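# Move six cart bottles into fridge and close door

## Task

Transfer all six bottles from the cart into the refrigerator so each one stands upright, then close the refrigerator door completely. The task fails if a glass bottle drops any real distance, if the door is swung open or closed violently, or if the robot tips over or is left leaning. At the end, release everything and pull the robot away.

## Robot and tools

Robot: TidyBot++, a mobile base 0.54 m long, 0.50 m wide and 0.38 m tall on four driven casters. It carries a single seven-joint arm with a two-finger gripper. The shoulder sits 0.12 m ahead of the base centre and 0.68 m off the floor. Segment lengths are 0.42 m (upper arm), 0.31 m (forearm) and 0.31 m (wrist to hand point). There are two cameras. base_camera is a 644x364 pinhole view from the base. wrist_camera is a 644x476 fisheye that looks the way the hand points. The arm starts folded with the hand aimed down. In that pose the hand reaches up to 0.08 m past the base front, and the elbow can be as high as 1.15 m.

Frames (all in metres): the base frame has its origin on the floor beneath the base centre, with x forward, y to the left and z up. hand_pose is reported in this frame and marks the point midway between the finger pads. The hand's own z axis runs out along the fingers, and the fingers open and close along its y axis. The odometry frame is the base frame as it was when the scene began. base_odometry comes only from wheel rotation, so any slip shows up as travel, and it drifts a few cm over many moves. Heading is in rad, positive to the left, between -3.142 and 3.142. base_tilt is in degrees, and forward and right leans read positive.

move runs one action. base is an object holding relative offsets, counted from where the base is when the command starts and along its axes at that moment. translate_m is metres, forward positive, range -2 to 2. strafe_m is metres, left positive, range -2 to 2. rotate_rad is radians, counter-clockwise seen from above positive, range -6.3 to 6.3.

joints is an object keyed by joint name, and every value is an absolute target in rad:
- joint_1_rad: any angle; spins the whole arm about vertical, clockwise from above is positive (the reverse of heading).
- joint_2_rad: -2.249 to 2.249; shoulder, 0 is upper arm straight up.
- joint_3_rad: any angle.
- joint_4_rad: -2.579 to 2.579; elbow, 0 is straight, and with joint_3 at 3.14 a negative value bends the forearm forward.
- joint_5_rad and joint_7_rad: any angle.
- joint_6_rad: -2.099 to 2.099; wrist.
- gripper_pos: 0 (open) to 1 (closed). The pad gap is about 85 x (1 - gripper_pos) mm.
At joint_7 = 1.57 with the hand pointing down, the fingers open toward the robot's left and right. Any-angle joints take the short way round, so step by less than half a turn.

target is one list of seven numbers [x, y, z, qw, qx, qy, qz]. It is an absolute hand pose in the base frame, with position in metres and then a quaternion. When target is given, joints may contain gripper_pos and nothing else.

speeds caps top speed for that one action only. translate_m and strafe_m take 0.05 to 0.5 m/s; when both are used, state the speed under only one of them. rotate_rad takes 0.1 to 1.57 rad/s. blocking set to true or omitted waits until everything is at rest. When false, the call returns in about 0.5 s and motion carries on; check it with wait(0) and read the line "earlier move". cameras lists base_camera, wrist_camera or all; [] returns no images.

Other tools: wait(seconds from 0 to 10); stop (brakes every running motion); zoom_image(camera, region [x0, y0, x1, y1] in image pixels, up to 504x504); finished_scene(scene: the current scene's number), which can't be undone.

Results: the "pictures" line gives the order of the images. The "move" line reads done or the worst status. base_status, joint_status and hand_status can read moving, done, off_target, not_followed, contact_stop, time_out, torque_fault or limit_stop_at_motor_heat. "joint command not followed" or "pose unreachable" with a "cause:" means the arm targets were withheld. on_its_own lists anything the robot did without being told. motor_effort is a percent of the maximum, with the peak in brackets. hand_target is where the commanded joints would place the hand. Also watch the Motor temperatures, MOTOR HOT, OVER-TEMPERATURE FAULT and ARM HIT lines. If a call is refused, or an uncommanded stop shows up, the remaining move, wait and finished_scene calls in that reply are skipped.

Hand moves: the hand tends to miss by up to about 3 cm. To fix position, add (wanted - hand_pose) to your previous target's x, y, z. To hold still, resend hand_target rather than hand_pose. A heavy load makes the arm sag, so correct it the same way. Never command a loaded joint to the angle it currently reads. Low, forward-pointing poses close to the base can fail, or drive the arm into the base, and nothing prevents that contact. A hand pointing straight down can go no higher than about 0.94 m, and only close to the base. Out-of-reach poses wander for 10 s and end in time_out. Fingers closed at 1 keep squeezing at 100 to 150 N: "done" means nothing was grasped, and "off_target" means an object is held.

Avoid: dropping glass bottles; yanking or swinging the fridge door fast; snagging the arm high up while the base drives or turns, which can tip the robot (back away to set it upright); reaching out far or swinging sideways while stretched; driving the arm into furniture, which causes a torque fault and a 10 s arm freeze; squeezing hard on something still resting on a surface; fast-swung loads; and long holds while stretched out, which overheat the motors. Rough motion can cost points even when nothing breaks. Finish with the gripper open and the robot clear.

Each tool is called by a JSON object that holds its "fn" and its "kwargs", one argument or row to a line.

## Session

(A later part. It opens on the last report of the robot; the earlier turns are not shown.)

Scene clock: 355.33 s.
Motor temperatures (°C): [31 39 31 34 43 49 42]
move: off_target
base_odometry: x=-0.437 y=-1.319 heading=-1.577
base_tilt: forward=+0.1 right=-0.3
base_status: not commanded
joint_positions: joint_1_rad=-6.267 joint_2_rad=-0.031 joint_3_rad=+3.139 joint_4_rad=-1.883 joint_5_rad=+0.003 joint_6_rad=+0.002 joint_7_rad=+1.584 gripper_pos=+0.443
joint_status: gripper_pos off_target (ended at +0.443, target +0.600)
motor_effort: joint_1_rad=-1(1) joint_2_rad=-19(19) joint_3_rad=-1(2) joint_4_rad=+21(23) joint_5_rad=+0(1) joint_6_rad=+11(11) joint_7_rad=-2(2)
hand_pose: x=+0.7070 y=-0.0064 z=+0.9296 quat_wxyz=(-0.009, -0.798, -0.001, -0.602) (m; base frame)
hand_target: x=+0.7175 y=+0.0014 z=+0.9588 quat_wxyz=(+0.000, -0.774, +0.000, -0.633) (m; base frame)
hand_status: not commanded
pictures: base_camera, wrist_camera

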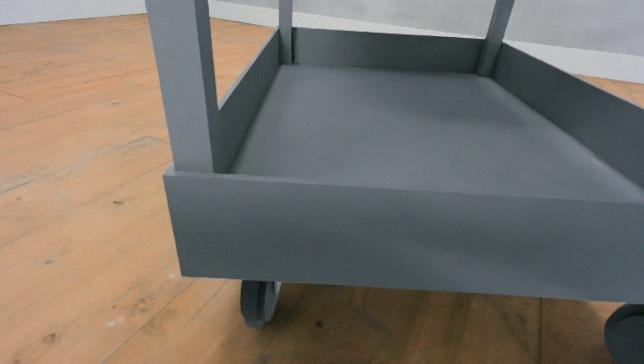

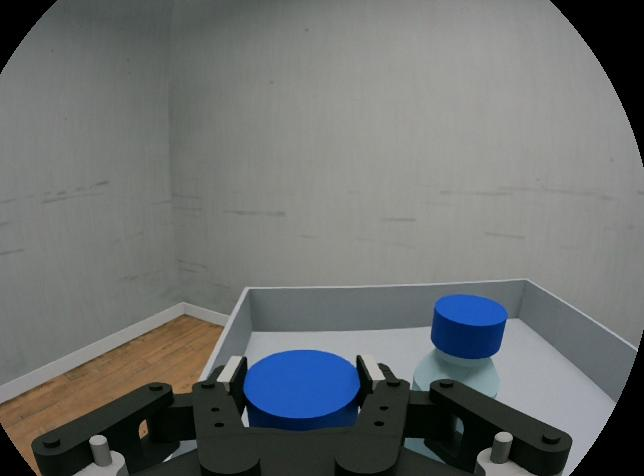

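{"fn": "move", "kwargs": {
  "joints": {"gripper_pos":0.36},
  "cameras": []
}}

{"fn": "move", "kwargs": {
  "base": {"translate_m":0.007},
  "speeds": {"translate_m":0.1}
}}

{"fn": "move", "kwargs": {
  "joints": {"gripper_pos":0.42},
  "cameras": []
}}

{"fn": "move", "kwargs": {
  "joints": {"gripper_pos":0.6}
}}

Scene clock: 356.27 s.
Motor temperatures (°C): [31 39 31 34 43 49 42]
move: done
base_odometry: x=-0.437 y=-1.319 heading=-1.577
base_tilt: forward=+0.1 right=-0.3
base_status: not commanded
joint_positions: joint_1_rad=-6.267 joint_2_rad=-0.031 joint_3_rad=+3.139 joint_4_rad=-1.883 joint_5_rad=+0.003 joint_6_rad=+0.004 joint_7_rad=+1.584 gripper_pos=+0.360
joint_status: all done
motor_effort: joint_1_rad=+0(1) joint_2_rad=-20(23) joint_3_rad=+0(1) joint_4_rad=+22(24) joint_5_rad=+0(1) joint_6_rad=+10(11) joint_7_rad=-1(2)
hand_pose: x=+0.7073 y=-0.0064 z=+0.9302 quat_wxyz=(-0.009, -0.798, -0.001, -0.603) (m; base frame)
hand_target: x=+0.7175 y=+0.0014 z=+0.9588 quat_wxyz=(+0.000, -0.774, +0.000, -0.633) (m; base frame)
hand_status: not commanded
pictures: none
No camera images: "cameras" was empty.

Scene clock: 356.90 s.
Motor temperatures (°C): [31 39 31 34 43 49 42]
move: done
base_odometry: x=-0.436 y=-1.326 heading=-1.577
base_tilt: forward=+0.1 right=-0.3
base_status: done
joint_positions: joint_1_rad=-6.267 joint_2_rad=-0.030 joint_3_rad=+3.139 joint_4_rad=-1.883 joint_5_rad=+0.003 joint_6_rad=+0.004 joint_7_rad=+1.584 gripper_pos=+0.360
joint_status: not commanded
motor_effort: joint_1_rad=-1(1) joint_2_rad=-20(24) joint_3_rad=-1(1) joint_4_rad=+22(22) joint_5_rad=+0(1) joint_6_rad=+9(10) joint_7_rad=-1(1)
hand_pose: x=+0.7076 y=-0.0064 z=+0.9295 quat_wxyz=(-0.009, -0.798, -0.001, -0.602) (m; base frame)
hand_target: x=+0.7175 y=+0.0014 z=+0.9588 quat_wxyz=(+0.000, -0.774, +0.000, -0.633) (m; base frame)
hand_status: not commanded
pictures: base_camera, wrist_camera

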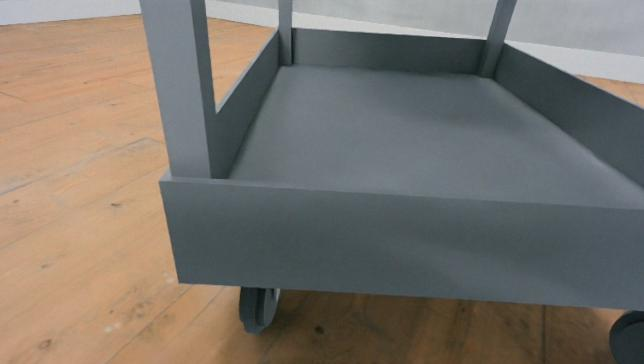

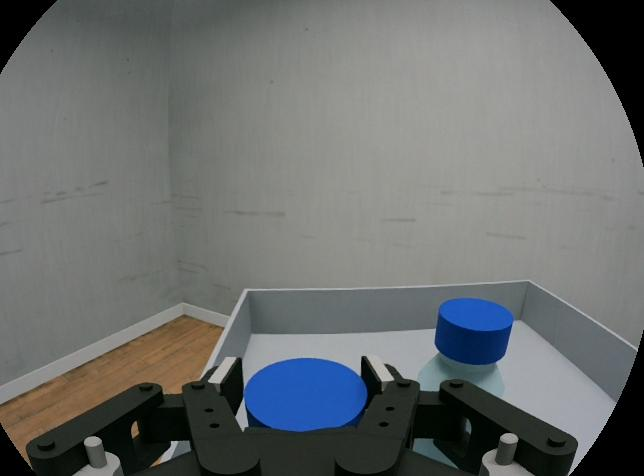

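Scene clock: 357.37 s.
Motor temperatures (°C): [31 39 31 34 43 49 42]
move: done
base_odometry: x=-0.436 y=-1.326 heading=-1.577
base_tilt: forward=+0.1 right=-0.3
base_status: not commanded
joint_positions: joint_1_rad=-6.267 joint_2_rad=-0.030 joint_3_rad=+3.139 joint_4_rad=-1.883 joint_5_rad=+0.003 joint_6_rad=+0.004 joint_7_rad=+1.584 gripper_pos=+0.413
joint_status: all done
motor_effort: joint_1_rad=-1(2) joint_2_rad=-20(20) joint_3_rad=-2(2) joint_4_rad=+21(22) joint_5_rad=+1(1) joint_6_rad=+10(10) joint_7_rad=-1(1)
hand_pose: x=+0.7076 y=-0.0064 z=+0.9296 quat_wxyz=(-0.009, -0.798, -0.001, -0.602) (m; base frame)
hand_target: x=+0.7175 y=+0.0014 z=+0.9588 quat_wxyz=(+0.000, -0.774, +0.000, -0.633) (m; base frame)
hand_status: not commanded
pictures: none
No camera images: "cameras" was empty.

Scene clock: 357.97 s.
Motor temperatures (°C): [31 39 31 34 43 49 42]
move: off_target
base_odometry: x=-0.436 y=-1.326 heading=-1.577
base_tilt: forward=+0.1 right=-0.3
base_status: not commanded
joint_positions: joint_1_rad=-6.267 joint_2_rad=-0.030 joint_3_rad=+3.139 joint_4_rad=-1.883 joint_5_rad=+0.003 joint_6_rad=+0.004 joint_7_rad=+1.584 gripper_pos=+0.438
joint_status: gripper_pos off_target (ended at +0.438, target +0.600)
motor_effort: joint_1_rad=-1(2) joint_2_rad=-19(20) joint_3_rad=-2(2) joint_4_rad=+21(22) joint_5_rad=+0(1) joint_6_rad=+10(10) joint_7_rad=-1(2)
hand_pose: x=+0.7077 y=-0.0064 z=+0.9298 quat_wxyz=(-0.009, -0.798, -0.001, -0.603) (m; base frame)
hand_target: x=+0.7175 y=+0.0014 z=+0.9588 quat_wxyz=(+0.000, -0.774, +0.000, -0.633) (m; base frame)
hand_status: not commanded
pictures: base_camera, wrist_camera

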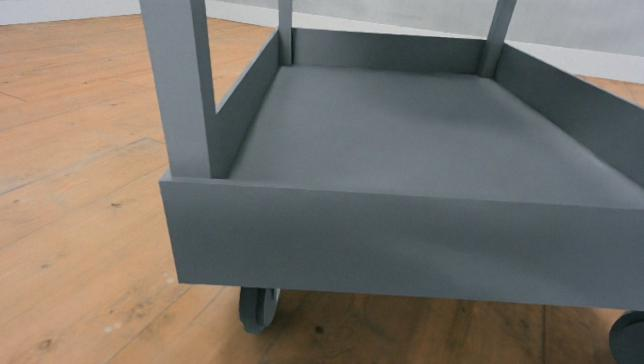

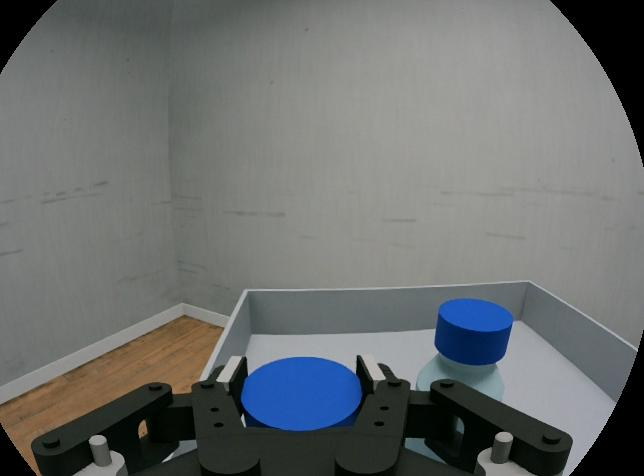

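{"fn": "move", "kwargs": {
  "joints": {"joint_2_rad":-0.09,"joint_4_rad":-1.345,"joint_6_rad":-0.567,"gripper_pos":0.75}
}}

Scene clock: 360.50 s.
Motor temperatures (°C): [31 39 31 34 43 49 42]
move: off_target
base_odometry: x=-0.436 y=-1.326 heading=-1.577
base_tilt: forward=+0.1 right=-0.3
base_status: not commanded
joint_positions: joint_1_rad=-6.267 joint_2_rad=-0.066 joint_3_rad=+3.139 joint_4_rad=-1.392 joint_5_rad=+0.003 joint_6_rad=-0.517 joint_7_rad=+1.584 gripper_pos=+0.438
joint_status: joint_4_rad off_target (ended at -1.392, target -1.345); gripper_pos off_target (ended at +0.438, target +0.750); the others done
motor_effort: joint_1_rad=+0(1) joint_2_rad=-22(26) joint_3_rad=+0(1) joint_4_rad=+26(29) joint_5_rad=+0(1) joint_6_rad=+12(13) joint_7_rad=-1(2)
hand_pose: x=+0.6958 y=-0.0066 z=+1.0946 quat_wxyz=(-0.009, -0.796, -0.001, -0.605) (m; base frame)
hand_target: x=+0.6815 y=+0.0014 z=+1.1211 quat_wxyz=(+0.000, -0.790, +0.000, -0.613) (m; base frame)
hand_status: not commanded
pictures: base_camera, wrist_camera

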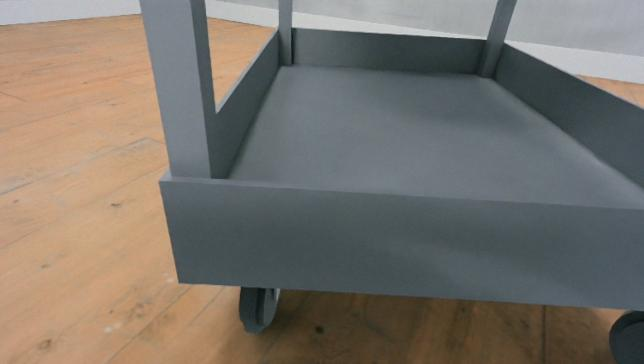

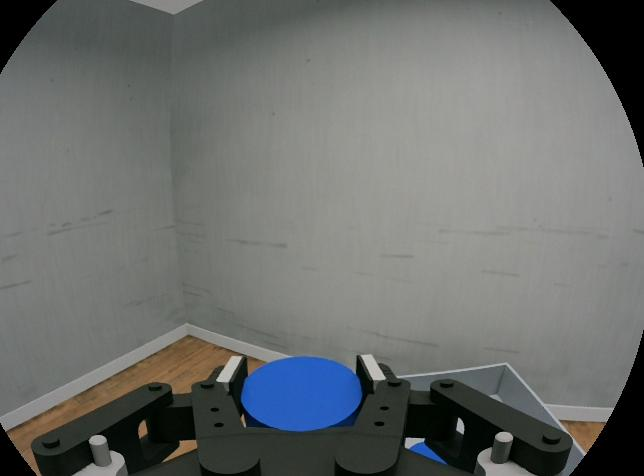

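{"fn": "move", "kwargs": {
  "base": {"translate_m":-0.30},
  "speeds": {"translate_m":0.3},
  "joints": {"joint_2_rad":-0.1,"joint_4_rad":-1.304,"joint_6_rad":-0.64}
}}

{"fn": "move", "kwargs": {
  "base": {"translate_m":0.269,"strafe_m":0.467,"rotate_rad":1.093},
  "speeds": {"strafe_m":0.33},
  "joints": {"joint_1_rad":0.095,"joint_2_rad":0.03,"joint_4_rad":-1.19,"joint_6_rad":-0.50}
}}

Scene clock: 363.03 s.
Motor temperatures (°C): [31 39 31 34 43 49 42]
move: off_target
base_odometry: x=-0.434 y=-1.026 heading=-1.577
base_tilt: forward=+0.1 right=-0.3
base_status: done
joint_positions: joint_1_rad=-6.269 joint_2_rad=-0.084 joint_3_rad=+3.140 joint_4_rad=-1.351 joint_5_rad=+0.003 joint_6_rad=-0.595 joint_7_rad=+1.584 gripper_pos=+0.438
joint_status: joint_4_rad off_target (ended at -1.351, target -1.304); the others done
motor_effort: joint_1_rad=+0(4) joint_2_rad=-21(28) joint_3_rad=-1(5) joint_4_rad=+25(28) joint_5_rad=+0(2) joint_6_rad=+12(13) joint_7_rad=-1(1)
hand_pose: x=+0.6818 y=-0.0065 z=+1.1057 quat_wxyz=(-0.009, -0.802, +0.000, -0.597) (m; base frame)
hand_target: x=+0.6702 y=+0.0014 z=+1.1292 quat_wxyz=(+0.000, -0.797, +0.000, -0.604) (m; base frame)
hand_status: not commanded
pictures: base_camera, wrist_camera

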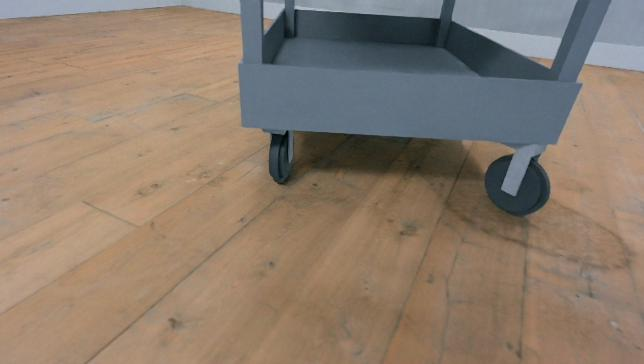

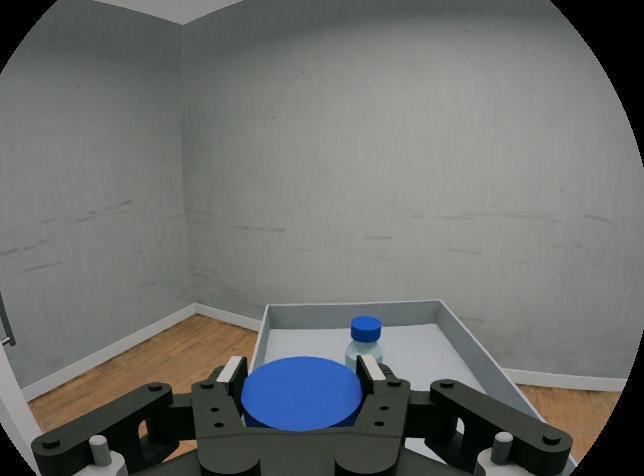

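Scene clock: 365.80 s.
Motor temperatures (°C): [31 39 31 34 43 49 42]
move: off_target
base_odometry: x=+0.031 y=-1.298 heading=-0.483
base_tilt: forward=+0.1 right=-0.3
base_status: done
joint_positions: joint_1_rad=-6.194 joint_2_rad=+0.048 joint_3_rad=+3.136 joint_4_rad=-1.236 joint_5_rad=+0.003 joint_6_rad=-0.563 joint_7_rad=+1.584 gripper_pos=+0.438
joint_status: joint_4_rad off_target (ended at -1.236, target -1.190); the others done
motor_effort: joint_1_rad=+0(5) joint_2_rad=-27(32) joint_3_rad=+0(6) joint_4_rad=+25(27) joint_5_rad=+0(2) joint_6_rad=+12(13) joint_7_rad=-1(2)
hand_pose: x=+0.7379 y=-0.0513 z=+1.1064 quat_wxyz=(-0.030, -0.797, +0.028, -0.602) (m; base frame)
hand_target: x=+0.7320 y=-0.0571 z=+1.1642 quat_wxyz=(-0.031, -0.757, +0.036, -0.652) (m; base frame)
hand_status: not commanded
pictures: base_camera, wrist_camera

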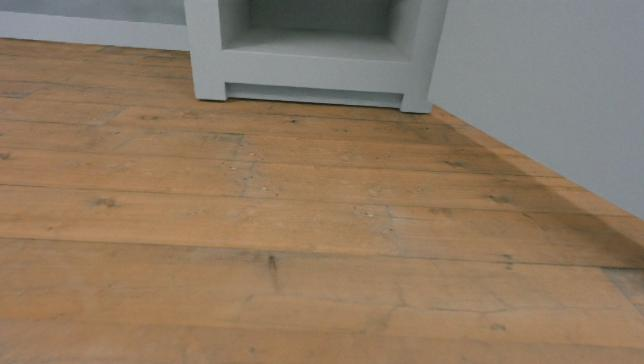

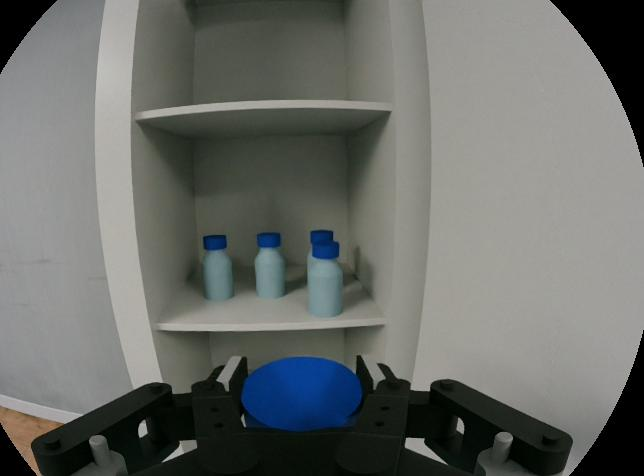

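{"fn": "move", "kwargs": {
  "base": {"translate_m":0.27,"strafe_m":0.02},
  "speeds": {"translate_m":0.3}
}}

{"fn": "zoom_image", "kwargs": {
  "camera": "wrist_camera",
  "region": [60, 120, 500, 476]
}}

Scene clock: 368.00 s.
Motor temperatures (°C): [31 39 31 34 43 49 42]
move: done
base_odometry: x=+0.280 y=-1.406 heading=-0.484
base_tilt: forward=+0.1 right=-0.3
base_status: done
joint_positions: joint_1_rad=-6.194 joint_2_rad=+0.045 joint_3_rad=+3.137 joint_4_rad=-1.235 joint_5_rad=+0.003 joint_6_rad=-0.563 joint_7_rad=+1.584 gripper_pos=+0.438
joint_status: not commanded
motor_effort: joint_1_rad=+0(2) joint_2_rad=-26(30) joint_3_rad=-1(2) joint_4_rad=+25(26) joint_5_rad=+0(1) joint_6_rad=+12(13) joint_7_rad=-1(2)
hand_pose: x=+0.7367 y=-0.0514 z=+1.1086 quat_wxyz=(-0.031, -0.796, +0.028, -0.604) (m; base frame)
hand_target: x=+0.7320 y=-0.0571 z=+1.1642 quat_wxyz=(-0.031, -0.757, +0.036, -0.652) (m; base frame)
hand_status: not commanded
pictures: base_camera, wrist_camera

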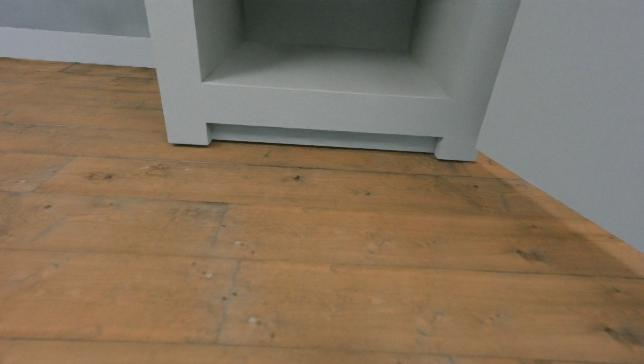

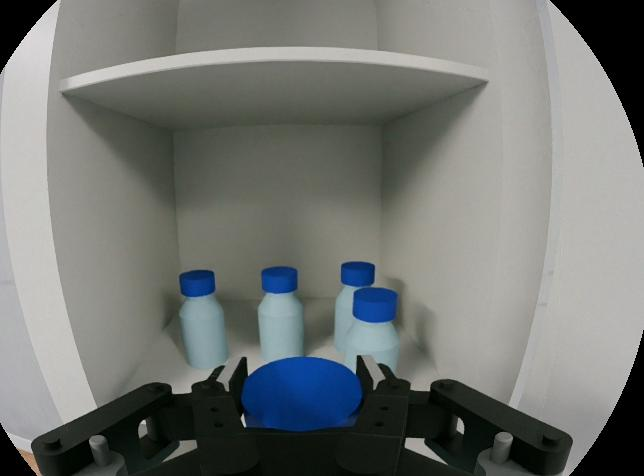

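Scaled by 1.145.

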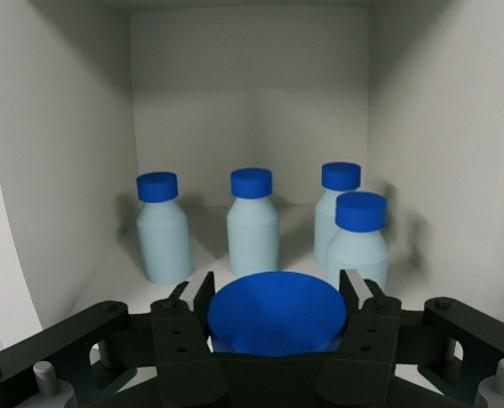

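{"fn": "move", "kwargs": {
  "base": {"translate_m":0.20,"strafe_m":0.008},
  "speeds": {"translate_m":0.2}
}}

{"fn": "zoom_image", "kwargs": {
  "camera": "wrist_camera",
  "region": [60, 120, 500, 476]
}}

Scene clock: 370.27 s.
Motor temperatures (°C): [31 39 31 34 43 49 42]
move: done
base_odometry: x=+0.460 y=-1.491 heading=-0.484
base_tilt: forward=+0.1 right=-0.3
base_status: done
joint_positions: joint_1_rad=-6.194 joint_2_rad=+0.044 joint_3_rad=+3.137 joint_4_rad=-1.235 joint_5_rad=+0.003 joint_6_rad=-0.563 joint_7_rad=+1.584 gripper_pos=+0.438
joint_status: not commanded
motor_effort: joint_1_rad=+0(2) joint_2_rad=-26(30) joint_3_rad=+0(3) joint_4_rad=+26(26) joint_5_rad=+0(1) joint_6_rad=+12(13) joint_7_rad=-1(2)
hand_pose: x=+0.7361 y=-0.0515 z=+1.1097 quat_wxyz=(-0.031, -0.795, +0.028, -0.605) (m; base frame)
hand_target: x=+0.7320 y=-0.0571 z=+1.1642 quat_wxyz=(-0.031, -0.757, +0.036, -0.652) (m; base frame)
hand_status: not commanded
pictures: base_camera, wrist_camera

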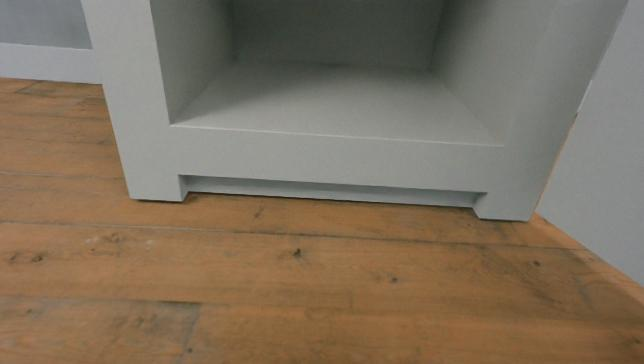

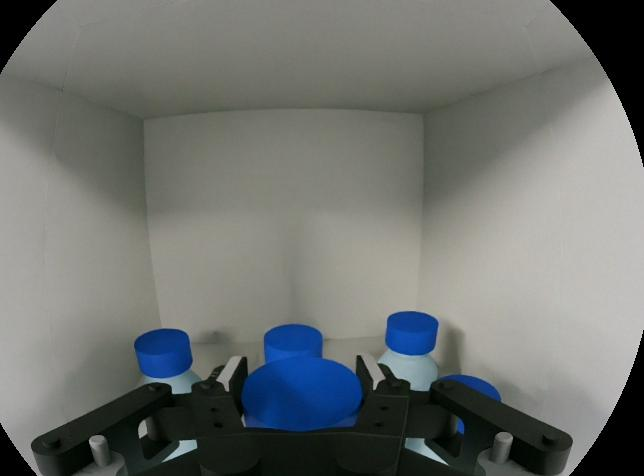

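Scaled by 1.145.

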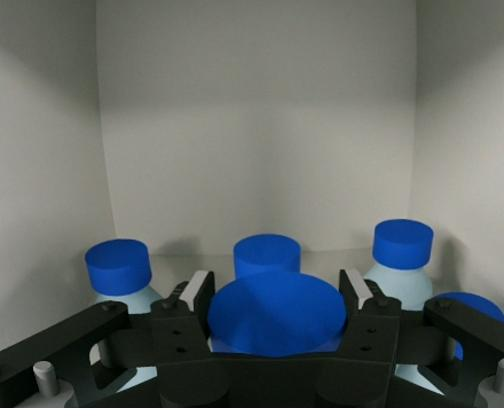

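{"fn": "move", "kwargs": {
  "base": {"translate_m":0.03},
  "speeds": {"translate_m":0.1},
  "joints": {"joint_2_rad":0.015,"joint_4_rad":-1.39,"joint_6_rad":-0.38}
}}

{"fn": "move", "kwargs": {
  "joints": {"joint_2_rad":0.01,"joint_4_rad":-1.43,"joint_6_rad":-0.355}
}}

Scene clock: 371.87 s.
Motor temperatures (°C): [31 39 31 34 43 49 42]
move: done
base_odometry: x=+0.487 y=-1.505 heading=-0.483
base_tilt: forward=+0.1 right=-0.3
base_status: done
joint_positions: joint_1_rad=-6.194 joint_2_rad=+0.036 joint_3_rad=+3.137 joint_4_rad=-1.381 joint_5_rad=+0.003 joint_6_rad=-0.463 joint_7_rad=+1.584 gripper_pos=+0.438
joint_status: all done
motor_effort: joint_1_rad=-1(1) joint_2_rad=-25(29) joint_3_rad=-1(1) joint_4_rad=+24(28) joint_5_rad=+1(1) joint_6_rad=+11(13) joint_7_rad=-1(2)
hand_pose: x=+0.7392 y=-0.0517 z=+1.0559 quat_wxyz=(-0.030, -0.807, +0.028, -0.589) (m; base frame)
hand_target: x=+0.7369 y=-0.0575 z=+1.0883 quat_wxyz=(-0.030, -0.778, +0.037, -0.627) (m; base frame)
hand_status: not commanded
pictures: base_camera, wrist_camera

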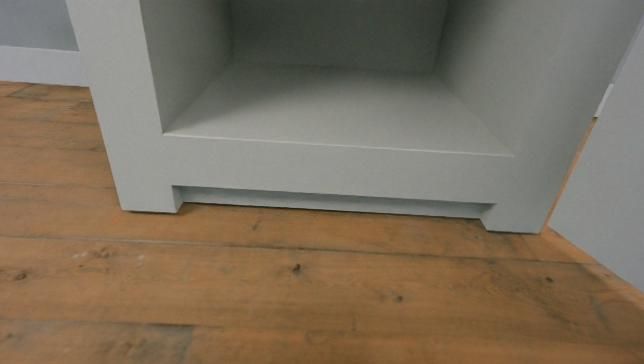

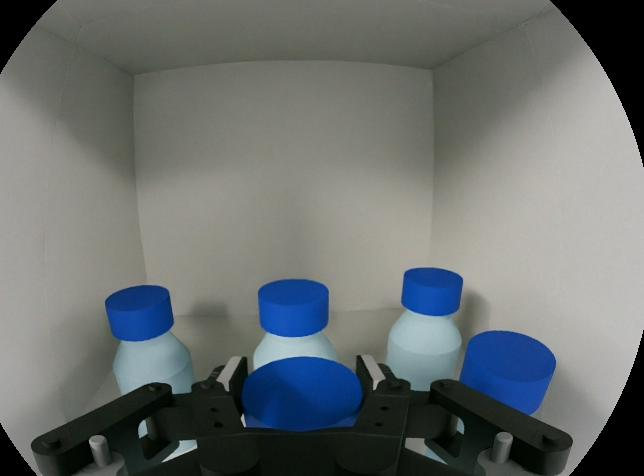

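Scene clock: 372.57 s.
Motor temperatures (°C): [31 39 31 34 43 49 42]
move: done
base_odometry: x=+0.487 y=-1.505 heading=-0.483
base_tilt: forward=+0.1 right=-0.3
base_status: not commanded
joint_positions: joint_1_rad=-6.194 joint_2_rad=+0.024 joint_3_rad=+3.137 joint_4_rad=-1.412 joint_5_rad=+0.003 joint_6_rad=-0.426 joint_7_rad=+1.584 gripper_pos=+0.438
joint_status: all done
motor_effort: joint_1_rad=+0(1) joint_2_rad=-23(25) joint_3_rad=+0(1) joint_4_rad=+23(25) joint_5_rad=+1(1) joint_6_rad=+10(12) joint_7_rad=-1(1)
hand_pose: x=+0.7366 y=-0.0514 z=+1.0554 quat_wxyz=(-0.030, -0.802, +0.028, -0.596) (m; base frame)
hand_target: x=+0.7357 y=-0.0574 z=+1.0744 quat_wxyz=(-0.030, -0.781, +0.037, -0.623) (m; base frame)
hand_status: not commanded
pictures: base_camera, wrist_camera

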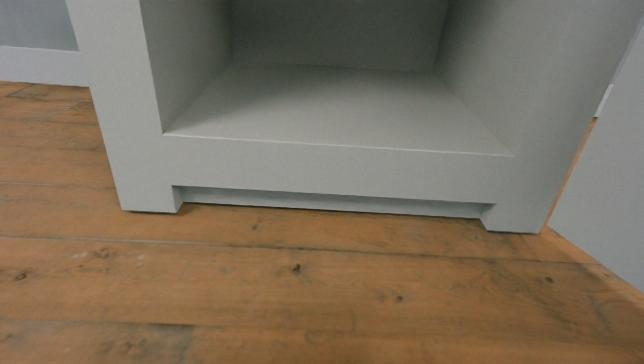

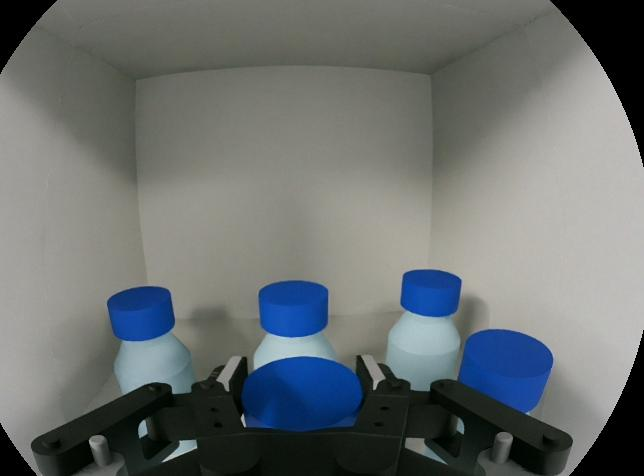

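{"fn": "move", "kwargs": {
  "joints": {"joint_2_rad":0.01,"joint_4_rad":-1.45,"joint_6_rad":-0.345},
  "cameras": []
}}

{"fn": "move", "kwargs": {
  "joints": {"gripper_pos":0.30}
}}

Scene clock: 373.23 s.
Motor temperatures (°C): [31 39 31 34 43 49 42]
move: done
base_odometry: x=+0.487 y=-1.505 heading=-0.483
base_tilt: forward=+0.1 right=-0.3
base_status: not commanded
joint_positions: joint_1_rad=-6.194 joint_2_rad=+0.020 joint_3_rad=+3.137 joint_4_rad=-1.425 joint_5_rad=+0.003 joint_6_rad=-0.408 joint_7_rad=+1.584 gripper_pos=+0.438
joint_status: all done
motor_effort: joint_1_rad=+0(1) joint_2_rad=-22(23) joint_3_rad=+0(1) joint_4_rad=+22(23) joint_5_rad=+0(1) joint_6_rad=+9(10) joint_7_rad=-1(1)
hand_pose: x=+0.7359 y=-0.0513 z=+1.0553 quat_wxyz=(-0.030, -0.799, +0.028, -0.600) (m; base frame)
hand_target: x=+0.7358 y=-0.0574 z=+1.0651 quat_wxyz=(-0.029, -0.784, +0.037, -0.619) (m; base frame)
hand_status: not commanded
pictures: none
No camera images: "cameras" was empty.

Scene clock: 374.03 s.
Motor temperatures (°C): [31 39 31 34 43 49 42]
move: done
base_odometry: x=+0.487 y=-1.505 heading=-0.483
base_tilt: forward=+0.0 right=-0.3
base_status: not commanded
joint_positions: joint_1_rad=-6.194 joint_2_rad=+0.020 joint_3_rad=+3.137 joint_4_rad=-1.426 joint_5_rad=+0.003 joint_6_rad=-0.408 joint_7_rad=+1.584 gripper_pos=+0.300
joint_status: all done
motor_effort: joint_1_rad=-1(1) joint_2_rad=-22(23) joint_3_rad=-1(1) joint_4_rad=+22(23) joint_5_rad=+0(1) joint_6_rad=+10(10) joint_7_rad=-1(1)
hand_pose: x=+0.7359 y=-0.0513 z=+1.0548 quat_wxyz=(-0.030, -0.799, +0.028, -0.600) (m; base frame)
hand_target: x=+0.7358 y=-0.0574 z=+1.0651 quat_wxyz=(-0.029, -0.784, +0.037, -0.619) (m; base frame)
hand_status: not commanded
pictures: base_camera, wrist_camera

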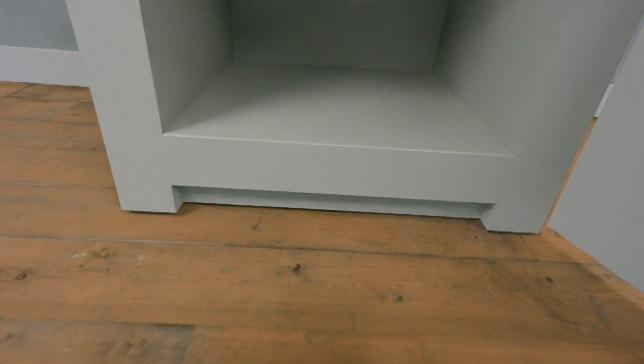

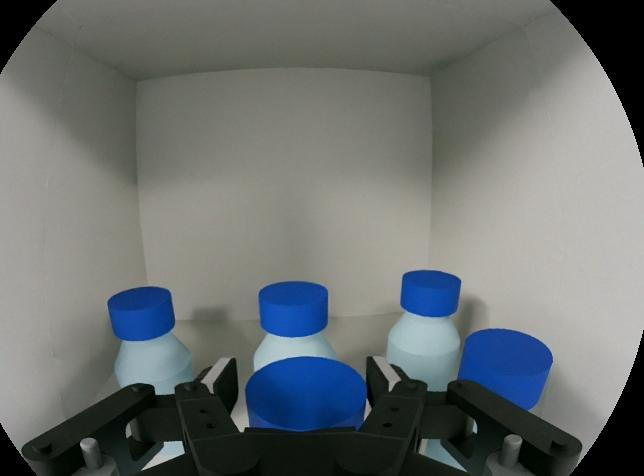

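{"fn": "move", "kwargs": {
  "base": {"translate_m":-0.15,"strafe_m":0.012},
  "speeds": {"translate_m":0.12}
}}

{"fn": "move", "kwargs": {
  "base": {"translate_m":-0.4},
  "speeds": {"translate_m":0.4},
  "joints": {"joint_1_rad":0.0,"joint_2_rad":-0.25,"joint_4_rad":-1.558,"joint_6_rad":-0.52}
}}

Scene clock: 376.10 s.
Motor temperatures (°C): [31 39 31 34 43 49 42]
move: done
base_odometry: x=+0.360 y=-1.424 heading=-0.483
base_tilt: forward=+0.0 right=-0.3
base_status: done
joint_positions: joint_1_rad=-6.194 joint_2_rad=+0.008 joint_3_rad=+3.137 joint_4_rad=-1.427 joint_5_rad=+0.003 joint_6_rad=-0.408 joint_7_rad=+1.584 gripper_pos=+0.300
joint_status: not commanded
motor_effort: joint_1_rad=+0(2) joint_2_rad=-22(27) joint_3_rad=+0(2) joint_4_rad=+22(23) joint_5_rad=+0(1) joint_6_rad=+9(10) joint_7_rad=-1(2)
hand_pose: x=+0.7313 y=-0.0510 z=+1.0616 quat_wxyz=(-0.031, -0.796, +0.028, -0.604) (m; base frame)
hand_target: x=+0.7358 y=-0.0574 z=+1.0651 quat_wxyz=(-0.029, -0.784, +0.037, -0.619) (m; base frame)
hand_status: not commanded
pictures: base_camera, wrist_camera

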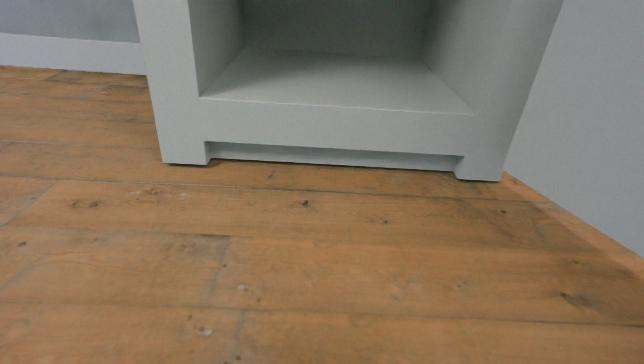

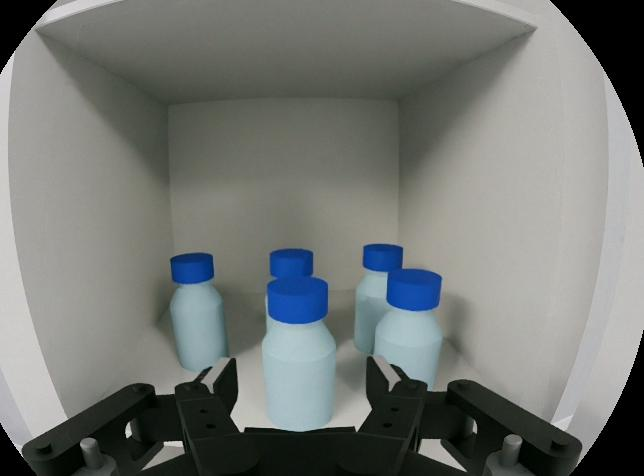

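Scene clock: 378.20 s.
Motor temperatures (°C): [31 39 31 34 43 49 42]
move: done
base_odometry: x=+0.006 y=-1.238 heading=-0.484
base_tilt: forward=+0.0 right=-0.3
base_status: done
joint_positions: joint_1_rad=-6.259 joint_2_rad=-0.257 joint_3_rad=+3.137 joint_4_rad=-1.533 joint_5_rad=+0.003 joint_6_rad=-0.456 joint_7_rad=+1.584 gripper_pos=+0.300
joint_status: all done
motor_effort: joint_1_rad=+0(2) joint_2_rad=-12(27) joint_3_rad=+0(2) joint_4_rad=+22(23) joint_5_rad=+0(1) joint_6_rad=+9(11) joint_7_rad=-1(2)
hand_pose: x=+0.6199 y=-0.0082 z=+1.1303 quat_wxyz=(-0.012, -0.762, +0.001, -0.648) (m; base frame)
hand_target: x=+0.6195 y=+0.0013 z=+1.0920 quat_wxyz=(+0.000, -0.792, +0.000, -0.611) (m; base frame)
hand_status: not commanded
pictures: base_camera, wrist_camera

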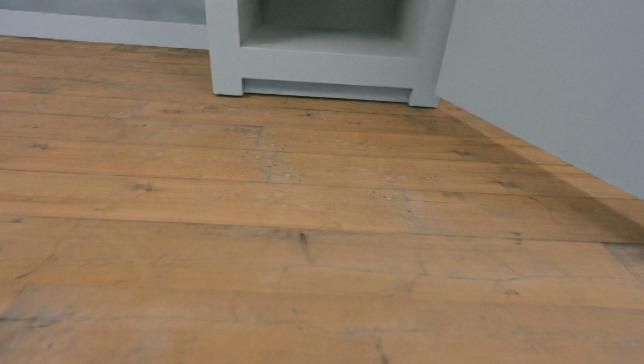

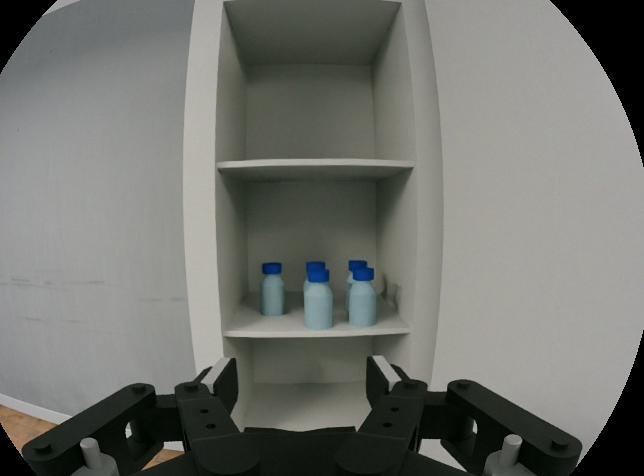

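{"fn": "move", "kwargs": {
  "base": {"translate_m":-0.533,"strafe_m":-0.158,"rotate_rad":-1.091},
  "speeds": {"rotate_rad":0.5,"translate_m":0.3},
  "cameras": []
}}

{"fn": "move", "kwargs": {
  "joints": {"joint_1_rad":0.0,"joint_2_rad":0.112,"joint_4_rad":-1.713,"joint_6_rad":0.055}
}}

Scene clock: 382.47 s.
Motor temperatures (°C): [31 39 31 34 43 49 42]
move: done
base_odometry: x=-0.540 y=-1.130 heading=-1.575
base_tilt: forward=+0.0 right=-0.3
base_status: done
joint_positions: joint_1_rad=-6.268 joint_2_rad=-0.255 joint_3_rad=+3.143 joint_4_rad=-1.535 joint_5_rad=+0.003 joint_6_rad=-0.456 joint_7_rad=+1.584 gripper_pos=+0.300
joint_status: not commanded
motor_effort: joint_1_rad=+0(3) joint_2_rad=-12(15) joint_3_rad=-1(4) joint_4_rad=+22(23) joint_5_rad=+1(1) joint_6_rad=+10(10) joint_7_rad=-1(2)
hand_pose: x=+0.6211 y=-0.0073 z=+1.1280 quat_wxyz=(-0.011, -0.763, +0.001, -0.646) (m; base frame)
hand_target: x=+0.6195 y=+0.0013 z=+1.0920 quat_wxyz=(+0.000, -0.792, +0.000, -0.611) (m; base frame)
hand_status: not commanded
pictures: none
No camera images: "cameras" was empty.

Scene clock: 384.30 s.
Motor temperatures (°C): [31 39 31 34 43 49 42]
move: done
base_odometry: x=-0.540 y=-1.130 heading=-1.575
base_tilt: forward=+0.1 right=-0.3
base_status: not commanded
joint_positions: joint_1_rad=-6.268 joint_2_rad=+0.104 joint_3_rad=+3.143 joint_4_rad=-1.697 joint_5_rad=+0.003 joint_6_rad=-0.015 joint_7_rad=+1.584 gripper_pos=+0.300
joint_status: all done
motor_effort: joint_1_rad=-1(1) joint_2_rad=-25(29) joint_3_rad=-1(1) joint_4_rad=+22(24) joint_5_rad=+0(1) joint_6_rad=+9(11) joint_7_rad=-1(2)
hand_pose: x=+0.7706 y=-0.0092 z=+0.9532 quat_wxyz=(-0.010, -0.788, +0.000, -0.615) (m; base frame)
hand_target: x=+0.7754 y=+0.0014 z=+0.9593 quat_wxyz=(+0.000, -0.774, +0.000, -0.633) (m; base frame)
hand_status: not commanded
pictures: base_camera, wrist_camera

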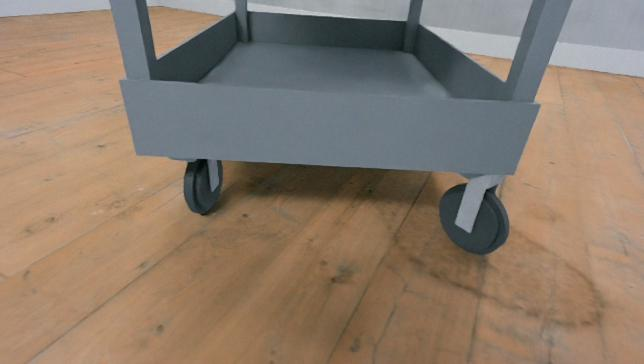

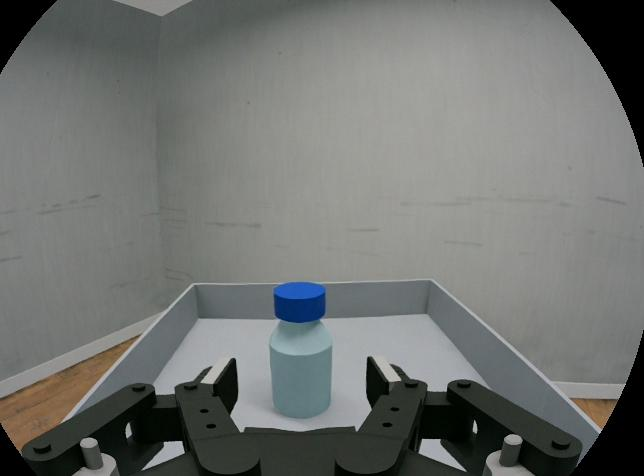

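{"fn": "move", "kwargs": {
  "joints": {"joint_4_rad":-1.753},
  "base": {"translate_m":0.12},
  "speeds": {"translate_m":0.2}
}}

Scene clock: 385.97 s.
Motor temperatures (°C): [31 39 31 34 43 49 42]
move: done
base_odometry: x=-0.541 y=-1.250 heading=-1.575
base_tilt: forward=+0.1 right=-0.3
base_status: done
joint_positions: joint_1_rad=-6.268 joint_2_rad=+0.104 joint_3_rad=+3.143 joint_4_rad=-1.736 joint_5_rad=+0.003 joint_6_rad=-0.009 joint_7_rad=+1.584 gripper_pos=+0.300
joint_status: all done
motor_effort: joint_1_rad=-1(2) joint_2_rad=-25(28) joint_3_rad=+0(2) joint_4_rad=+22(24) joint_5_rad=+0(1) joint_6_rad=+10(10) joint_7_rad=-1(2)
hand_pose: x=+0.7650 y=-0.0090 z=+0.9316 quat_wxyz=(-0.010, -0.798, +0.000, -0.602) (m; base frame)
hand_target: x=+0.7693 y=+0.0014 z=+0.9350 quat_wxyz=(+0.000, -0.786, +0.000, -0.618) (m; base frame)
hand_status: not commanded
pictures: base_camera, wrist_camera

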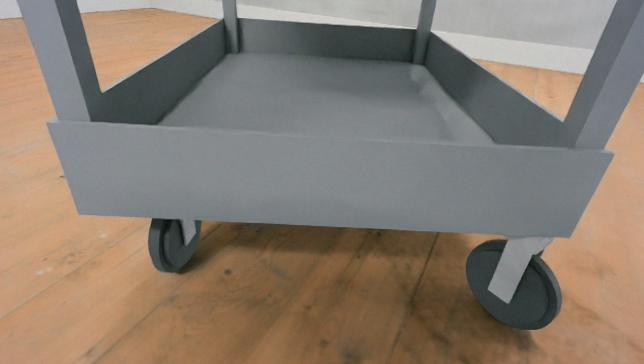

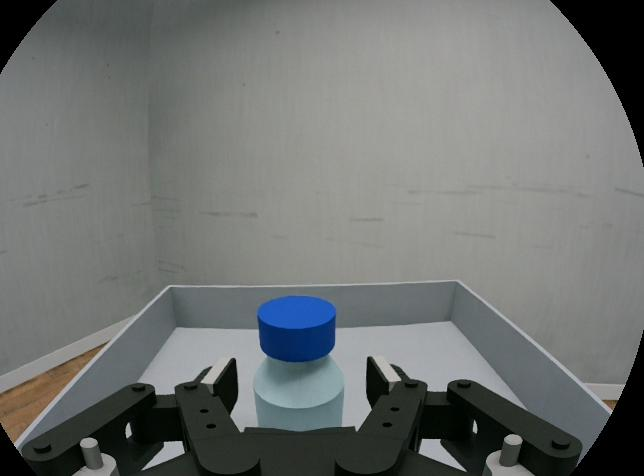

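{"fn": "move", "kwargs": {
  "joints": {"joint_4_rad":-1.762},
  "base": {"translate_m":0.052,"strafe_m":0.004},
  "speeds": {"translate_m":0.15}
}}

Scene clock: 387.20 s.
Motor temperatures (°C): [31 39 31 34 43 49 42]
move: done
base_odometry: x=-0.537 y=-1.303 heading=-1.575
base_tilt: forward=+0.1 right=-0.3
base_status: done
joint_positions: joint_1_rad=-6.268 joint_2_rad=+0.105 joint_3_rad=+3.143 joint_4_rad=-1.743 joint_5_rad=+0.003 joint_6_rad=-0.008 joint_7_rad=+1.584 gripper_pos=+0.300
joint_status: all done
motor_effort: joint_1_rad=+0(2) joint_2_rad=-25(28) joint_3_rad=-1(2) joint_4_rad=+22(24) joint_5_rad=+0(1) joint_6_rad=+9(10) joint_7_rad=-1(2)
hand_pose: x=+0.7642 y=-0.0090 z=+0.9265 quat_wxyz=(-0.010, -0.801, +0.000, -0.599) (m; base frame)
hand_target: x=+0.7678 y=+0.0014 z=+0.9296 quat_wxyz=(+0.000, -0.789, +0.000, -0.614) (m; base frame)
hand_status: not commanded
pictures: base_camera, wrist_camera

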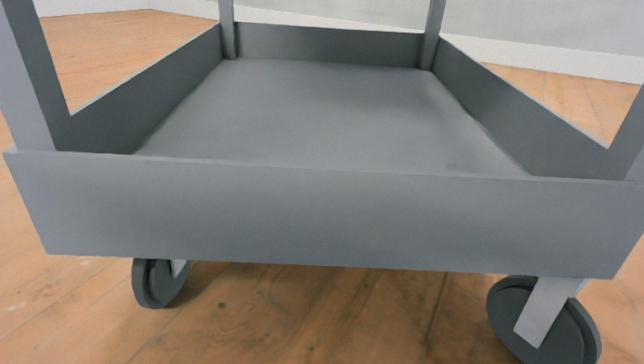

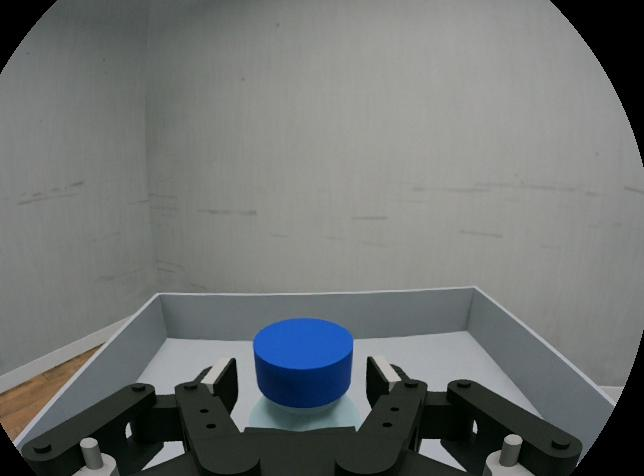

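{"fn": "move", "kwargs": {
  "base": {"translate_m":0.028},
  "speeds": {"translate_m":0.1}
}}

Scene clock: 388.17 s.
Motor temperatures (°C): [31 39 31 34 43 49 42]
move: done
base_odometry: x=-0.537 y=-1.331 heading=-1.575
base_tilt: forward=+0.1 right=-0.3
base_status: done
joint_positions: joint_1_rad=-6.268 joint_2_rad=+0.107 joint_3_rad=+3.143 joint_4_rad=-1.743 joint_5_rad=+0.003 joint_6_rad=-0.008 joint_7_rad=+1.584 gripper_pos=+0.300
joint_status: not commanded
motor_effort: joint_1_rad=+0(3) joint_2_rad=-25(28) joint_3_rad=+0(3) joint_4_rad=+22(23) joint_5_rad=+1(1) joint_6_rad=+10(10) joint_7_rad=-1(2)
hand_pose: x=+0.7647 y=-0.0089 z=+0.9252 quat_wxyz=(-0.010, -0.801, +0.000, -0.598) (m; base frame)
hand_target: x=+0.7678 y=+0.0014 z=+0.9296 quat_wxyz=(+0.000, -0.789, +0.000, -0.614) (m; base frame)
hand_status: not commanded
pictures: base_camera, wrist_camera

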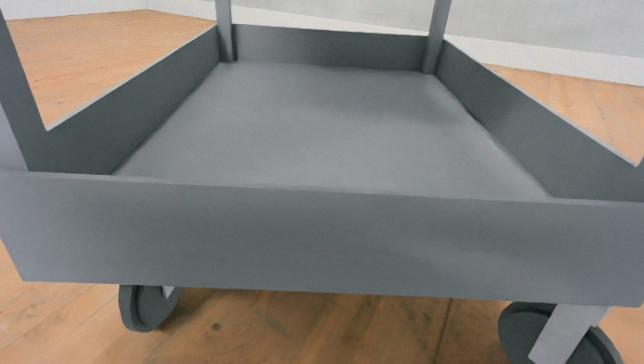

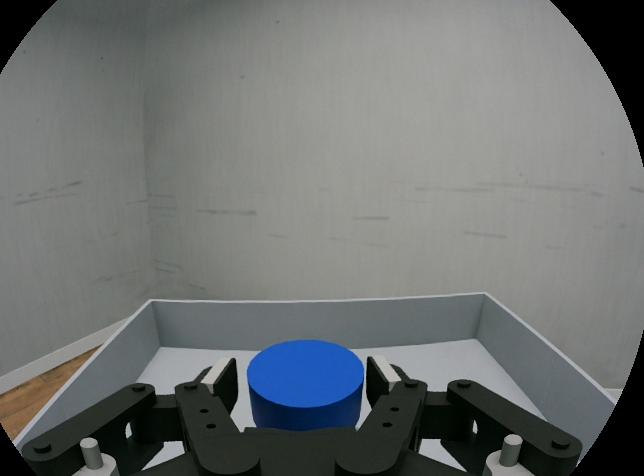

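{"fn": "move", "kwargs": {
  "base": {"translate_m":0.007},
  "speeds": {"translate_m":0.1}
}}

{"fn": "move", "kwargs": {
  "joints": {"gripper_pos":0.42},
  "cameras": []
}}

{"fn": "move", "kwargs": {
  "joints": {"gripper_pos":0.6}
}}

Scene clock: 389.00 s.
Motor temperatures (°C): [31 39 31 34 43 49 42]
move: done
base_odometry: x=-0.537 y=-1.338 heading=-1.575
base_tilt: forward=+0.1 right=-0.3
base_status: done
joint_positions: joint_1_rad=-6.268 joint_2_rad=+0.107 joint_3_rad=+3.143 joint_4_rad=-1.743 joint_5_rad=+0.003 joint_6_rad=-0.008 joint_7_rad=+1.584 gripper_pos=+0.300
joint_status: not commanded
motor_effort: joint_1_rad=-1(1) joint_2_rad=-25(29) joint_3_rad=-1(1) joint_4_rad=+22(22) joint_5_rad=+1(1) joint_6_rad=+10(10) joint_7_rad=-1(1)
hand_pose: x=+0.7647 y=-0.0089 z=+0.9251 quat_wxyz=(-0.010, -0.801, +0.000, -0.598) (m; base frame)
hand_target: x=+0.7678 y=+0.0014 z=+0.9296 quat_wxyz=(+0.000, -0.789, +0.000, -0.614) (m; base frame)
hand_status: not commanded
pictures: base_camera, wrist_camera

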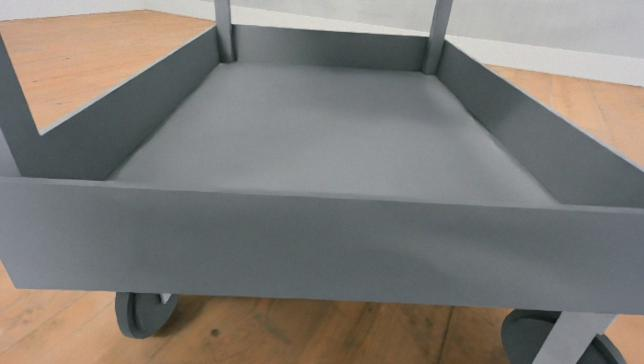

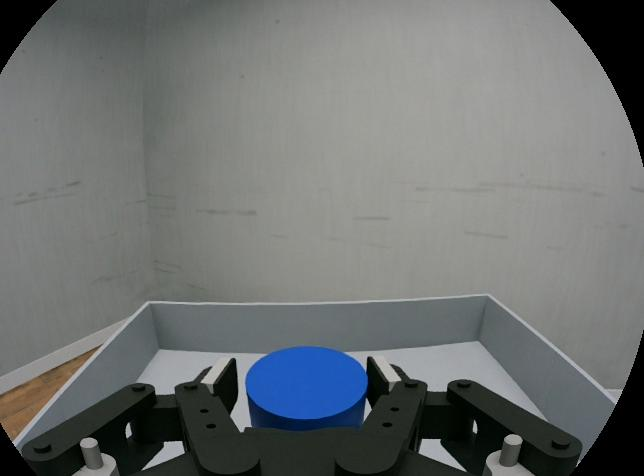

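Scene clock: 389.53 s.
Motor temperatures (°C): [31 39 31 34 43 49 42]
move: done
base_odometry: x=-0.537 y=-1.338 heading=-1.575
base_tilt: forward=+0.1 right=-0.3
base_status: not commanded
joint_positions: joint_1_rad=-6.268 joint_2_rad=+0.107 joint_3_rad=+3.143 joint_4_rad=-1.743 joint_5_rad=+0.003 joint_6_rad=-0.007 joint_7_rad=+1.584 gripper_pos=+0.413
joint_status: all done
motor_effort: joint_1_rad=-1(3) joint_2_rad=-25(25) joint_3_rad=-2(3) joint_4_rad=+22(22) joint_5_rad=+0(1) joint_6_rad=+10(10) joint_7_rad=-1(1)
hand_pose: x=+0.7648 y=-0.0091 z=+0.9253 quat_wxyz=(-0.010, -0.801, +0.000, -0.599) (m; base frame)
hand_target: x=+0.7678 y=+0.0014 z=+0.9296 quat_wxyz=(+0.000, -0.789, +0.000, -0.614) (m; base frame)
hand_status: not commanded
pictures: none
No camera images: "cameras" was empty.

Scene clock: 390.13 s.
Motor temperatures (°C): [31 39 31 34 43 49 42]
move: off_target
base_odometry: x=-0.537 y=-1.338 heading=-1.575
base_tilt: forward=+0.1 right=-0.3
base_status: not commanded
joint_positions: joint_1_rad=-6.268 joint_2_rad=+0.107 joint_3_rad=+3.143 joint_4_rad=-1.743 joint_5_rad=+0.003 joint_6_rad=-0.007 joint_7_rad=+1.584 gripper_pos=+0.437
joint_status: gripper_pos off_target (ended at +0.437, target +0.600)
motor_effort: joint_1_rad=-1(1) joint_2_rad=-24(24) joint_3_rad=-1(2) joint_4_rad=+21(23) joint_5_rad=+0(1) joint_6_rad=+10(10) joint_7_rad=-1(1)
hand_pose: x=+0.7648 y=-0.0091 z=+0.9254 quat_wxyz=(-0.010, -0.801, +0.000, -0.599) (m; base frame)
hand_target: x=+0.7678 y=+0.0014 z=+0.9296 quat_wxyz=(+0.000, -0.789, +0.000, -0.614) (m; base frame)
hand_status: not commanded
pictures: base_camera, wrist_camera

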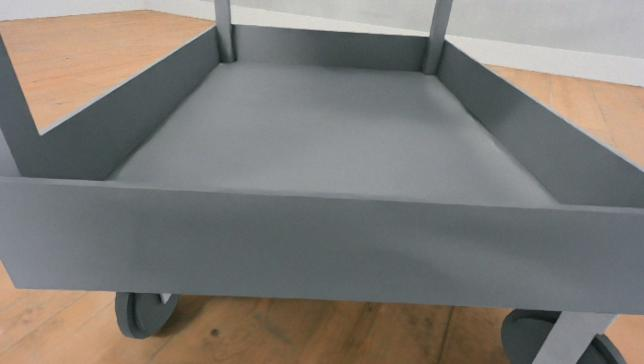

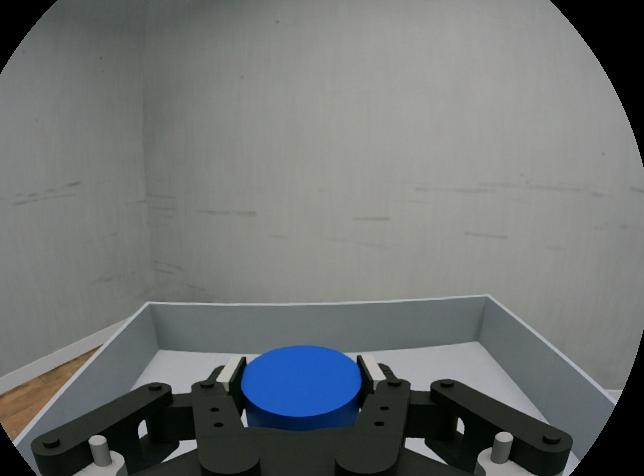

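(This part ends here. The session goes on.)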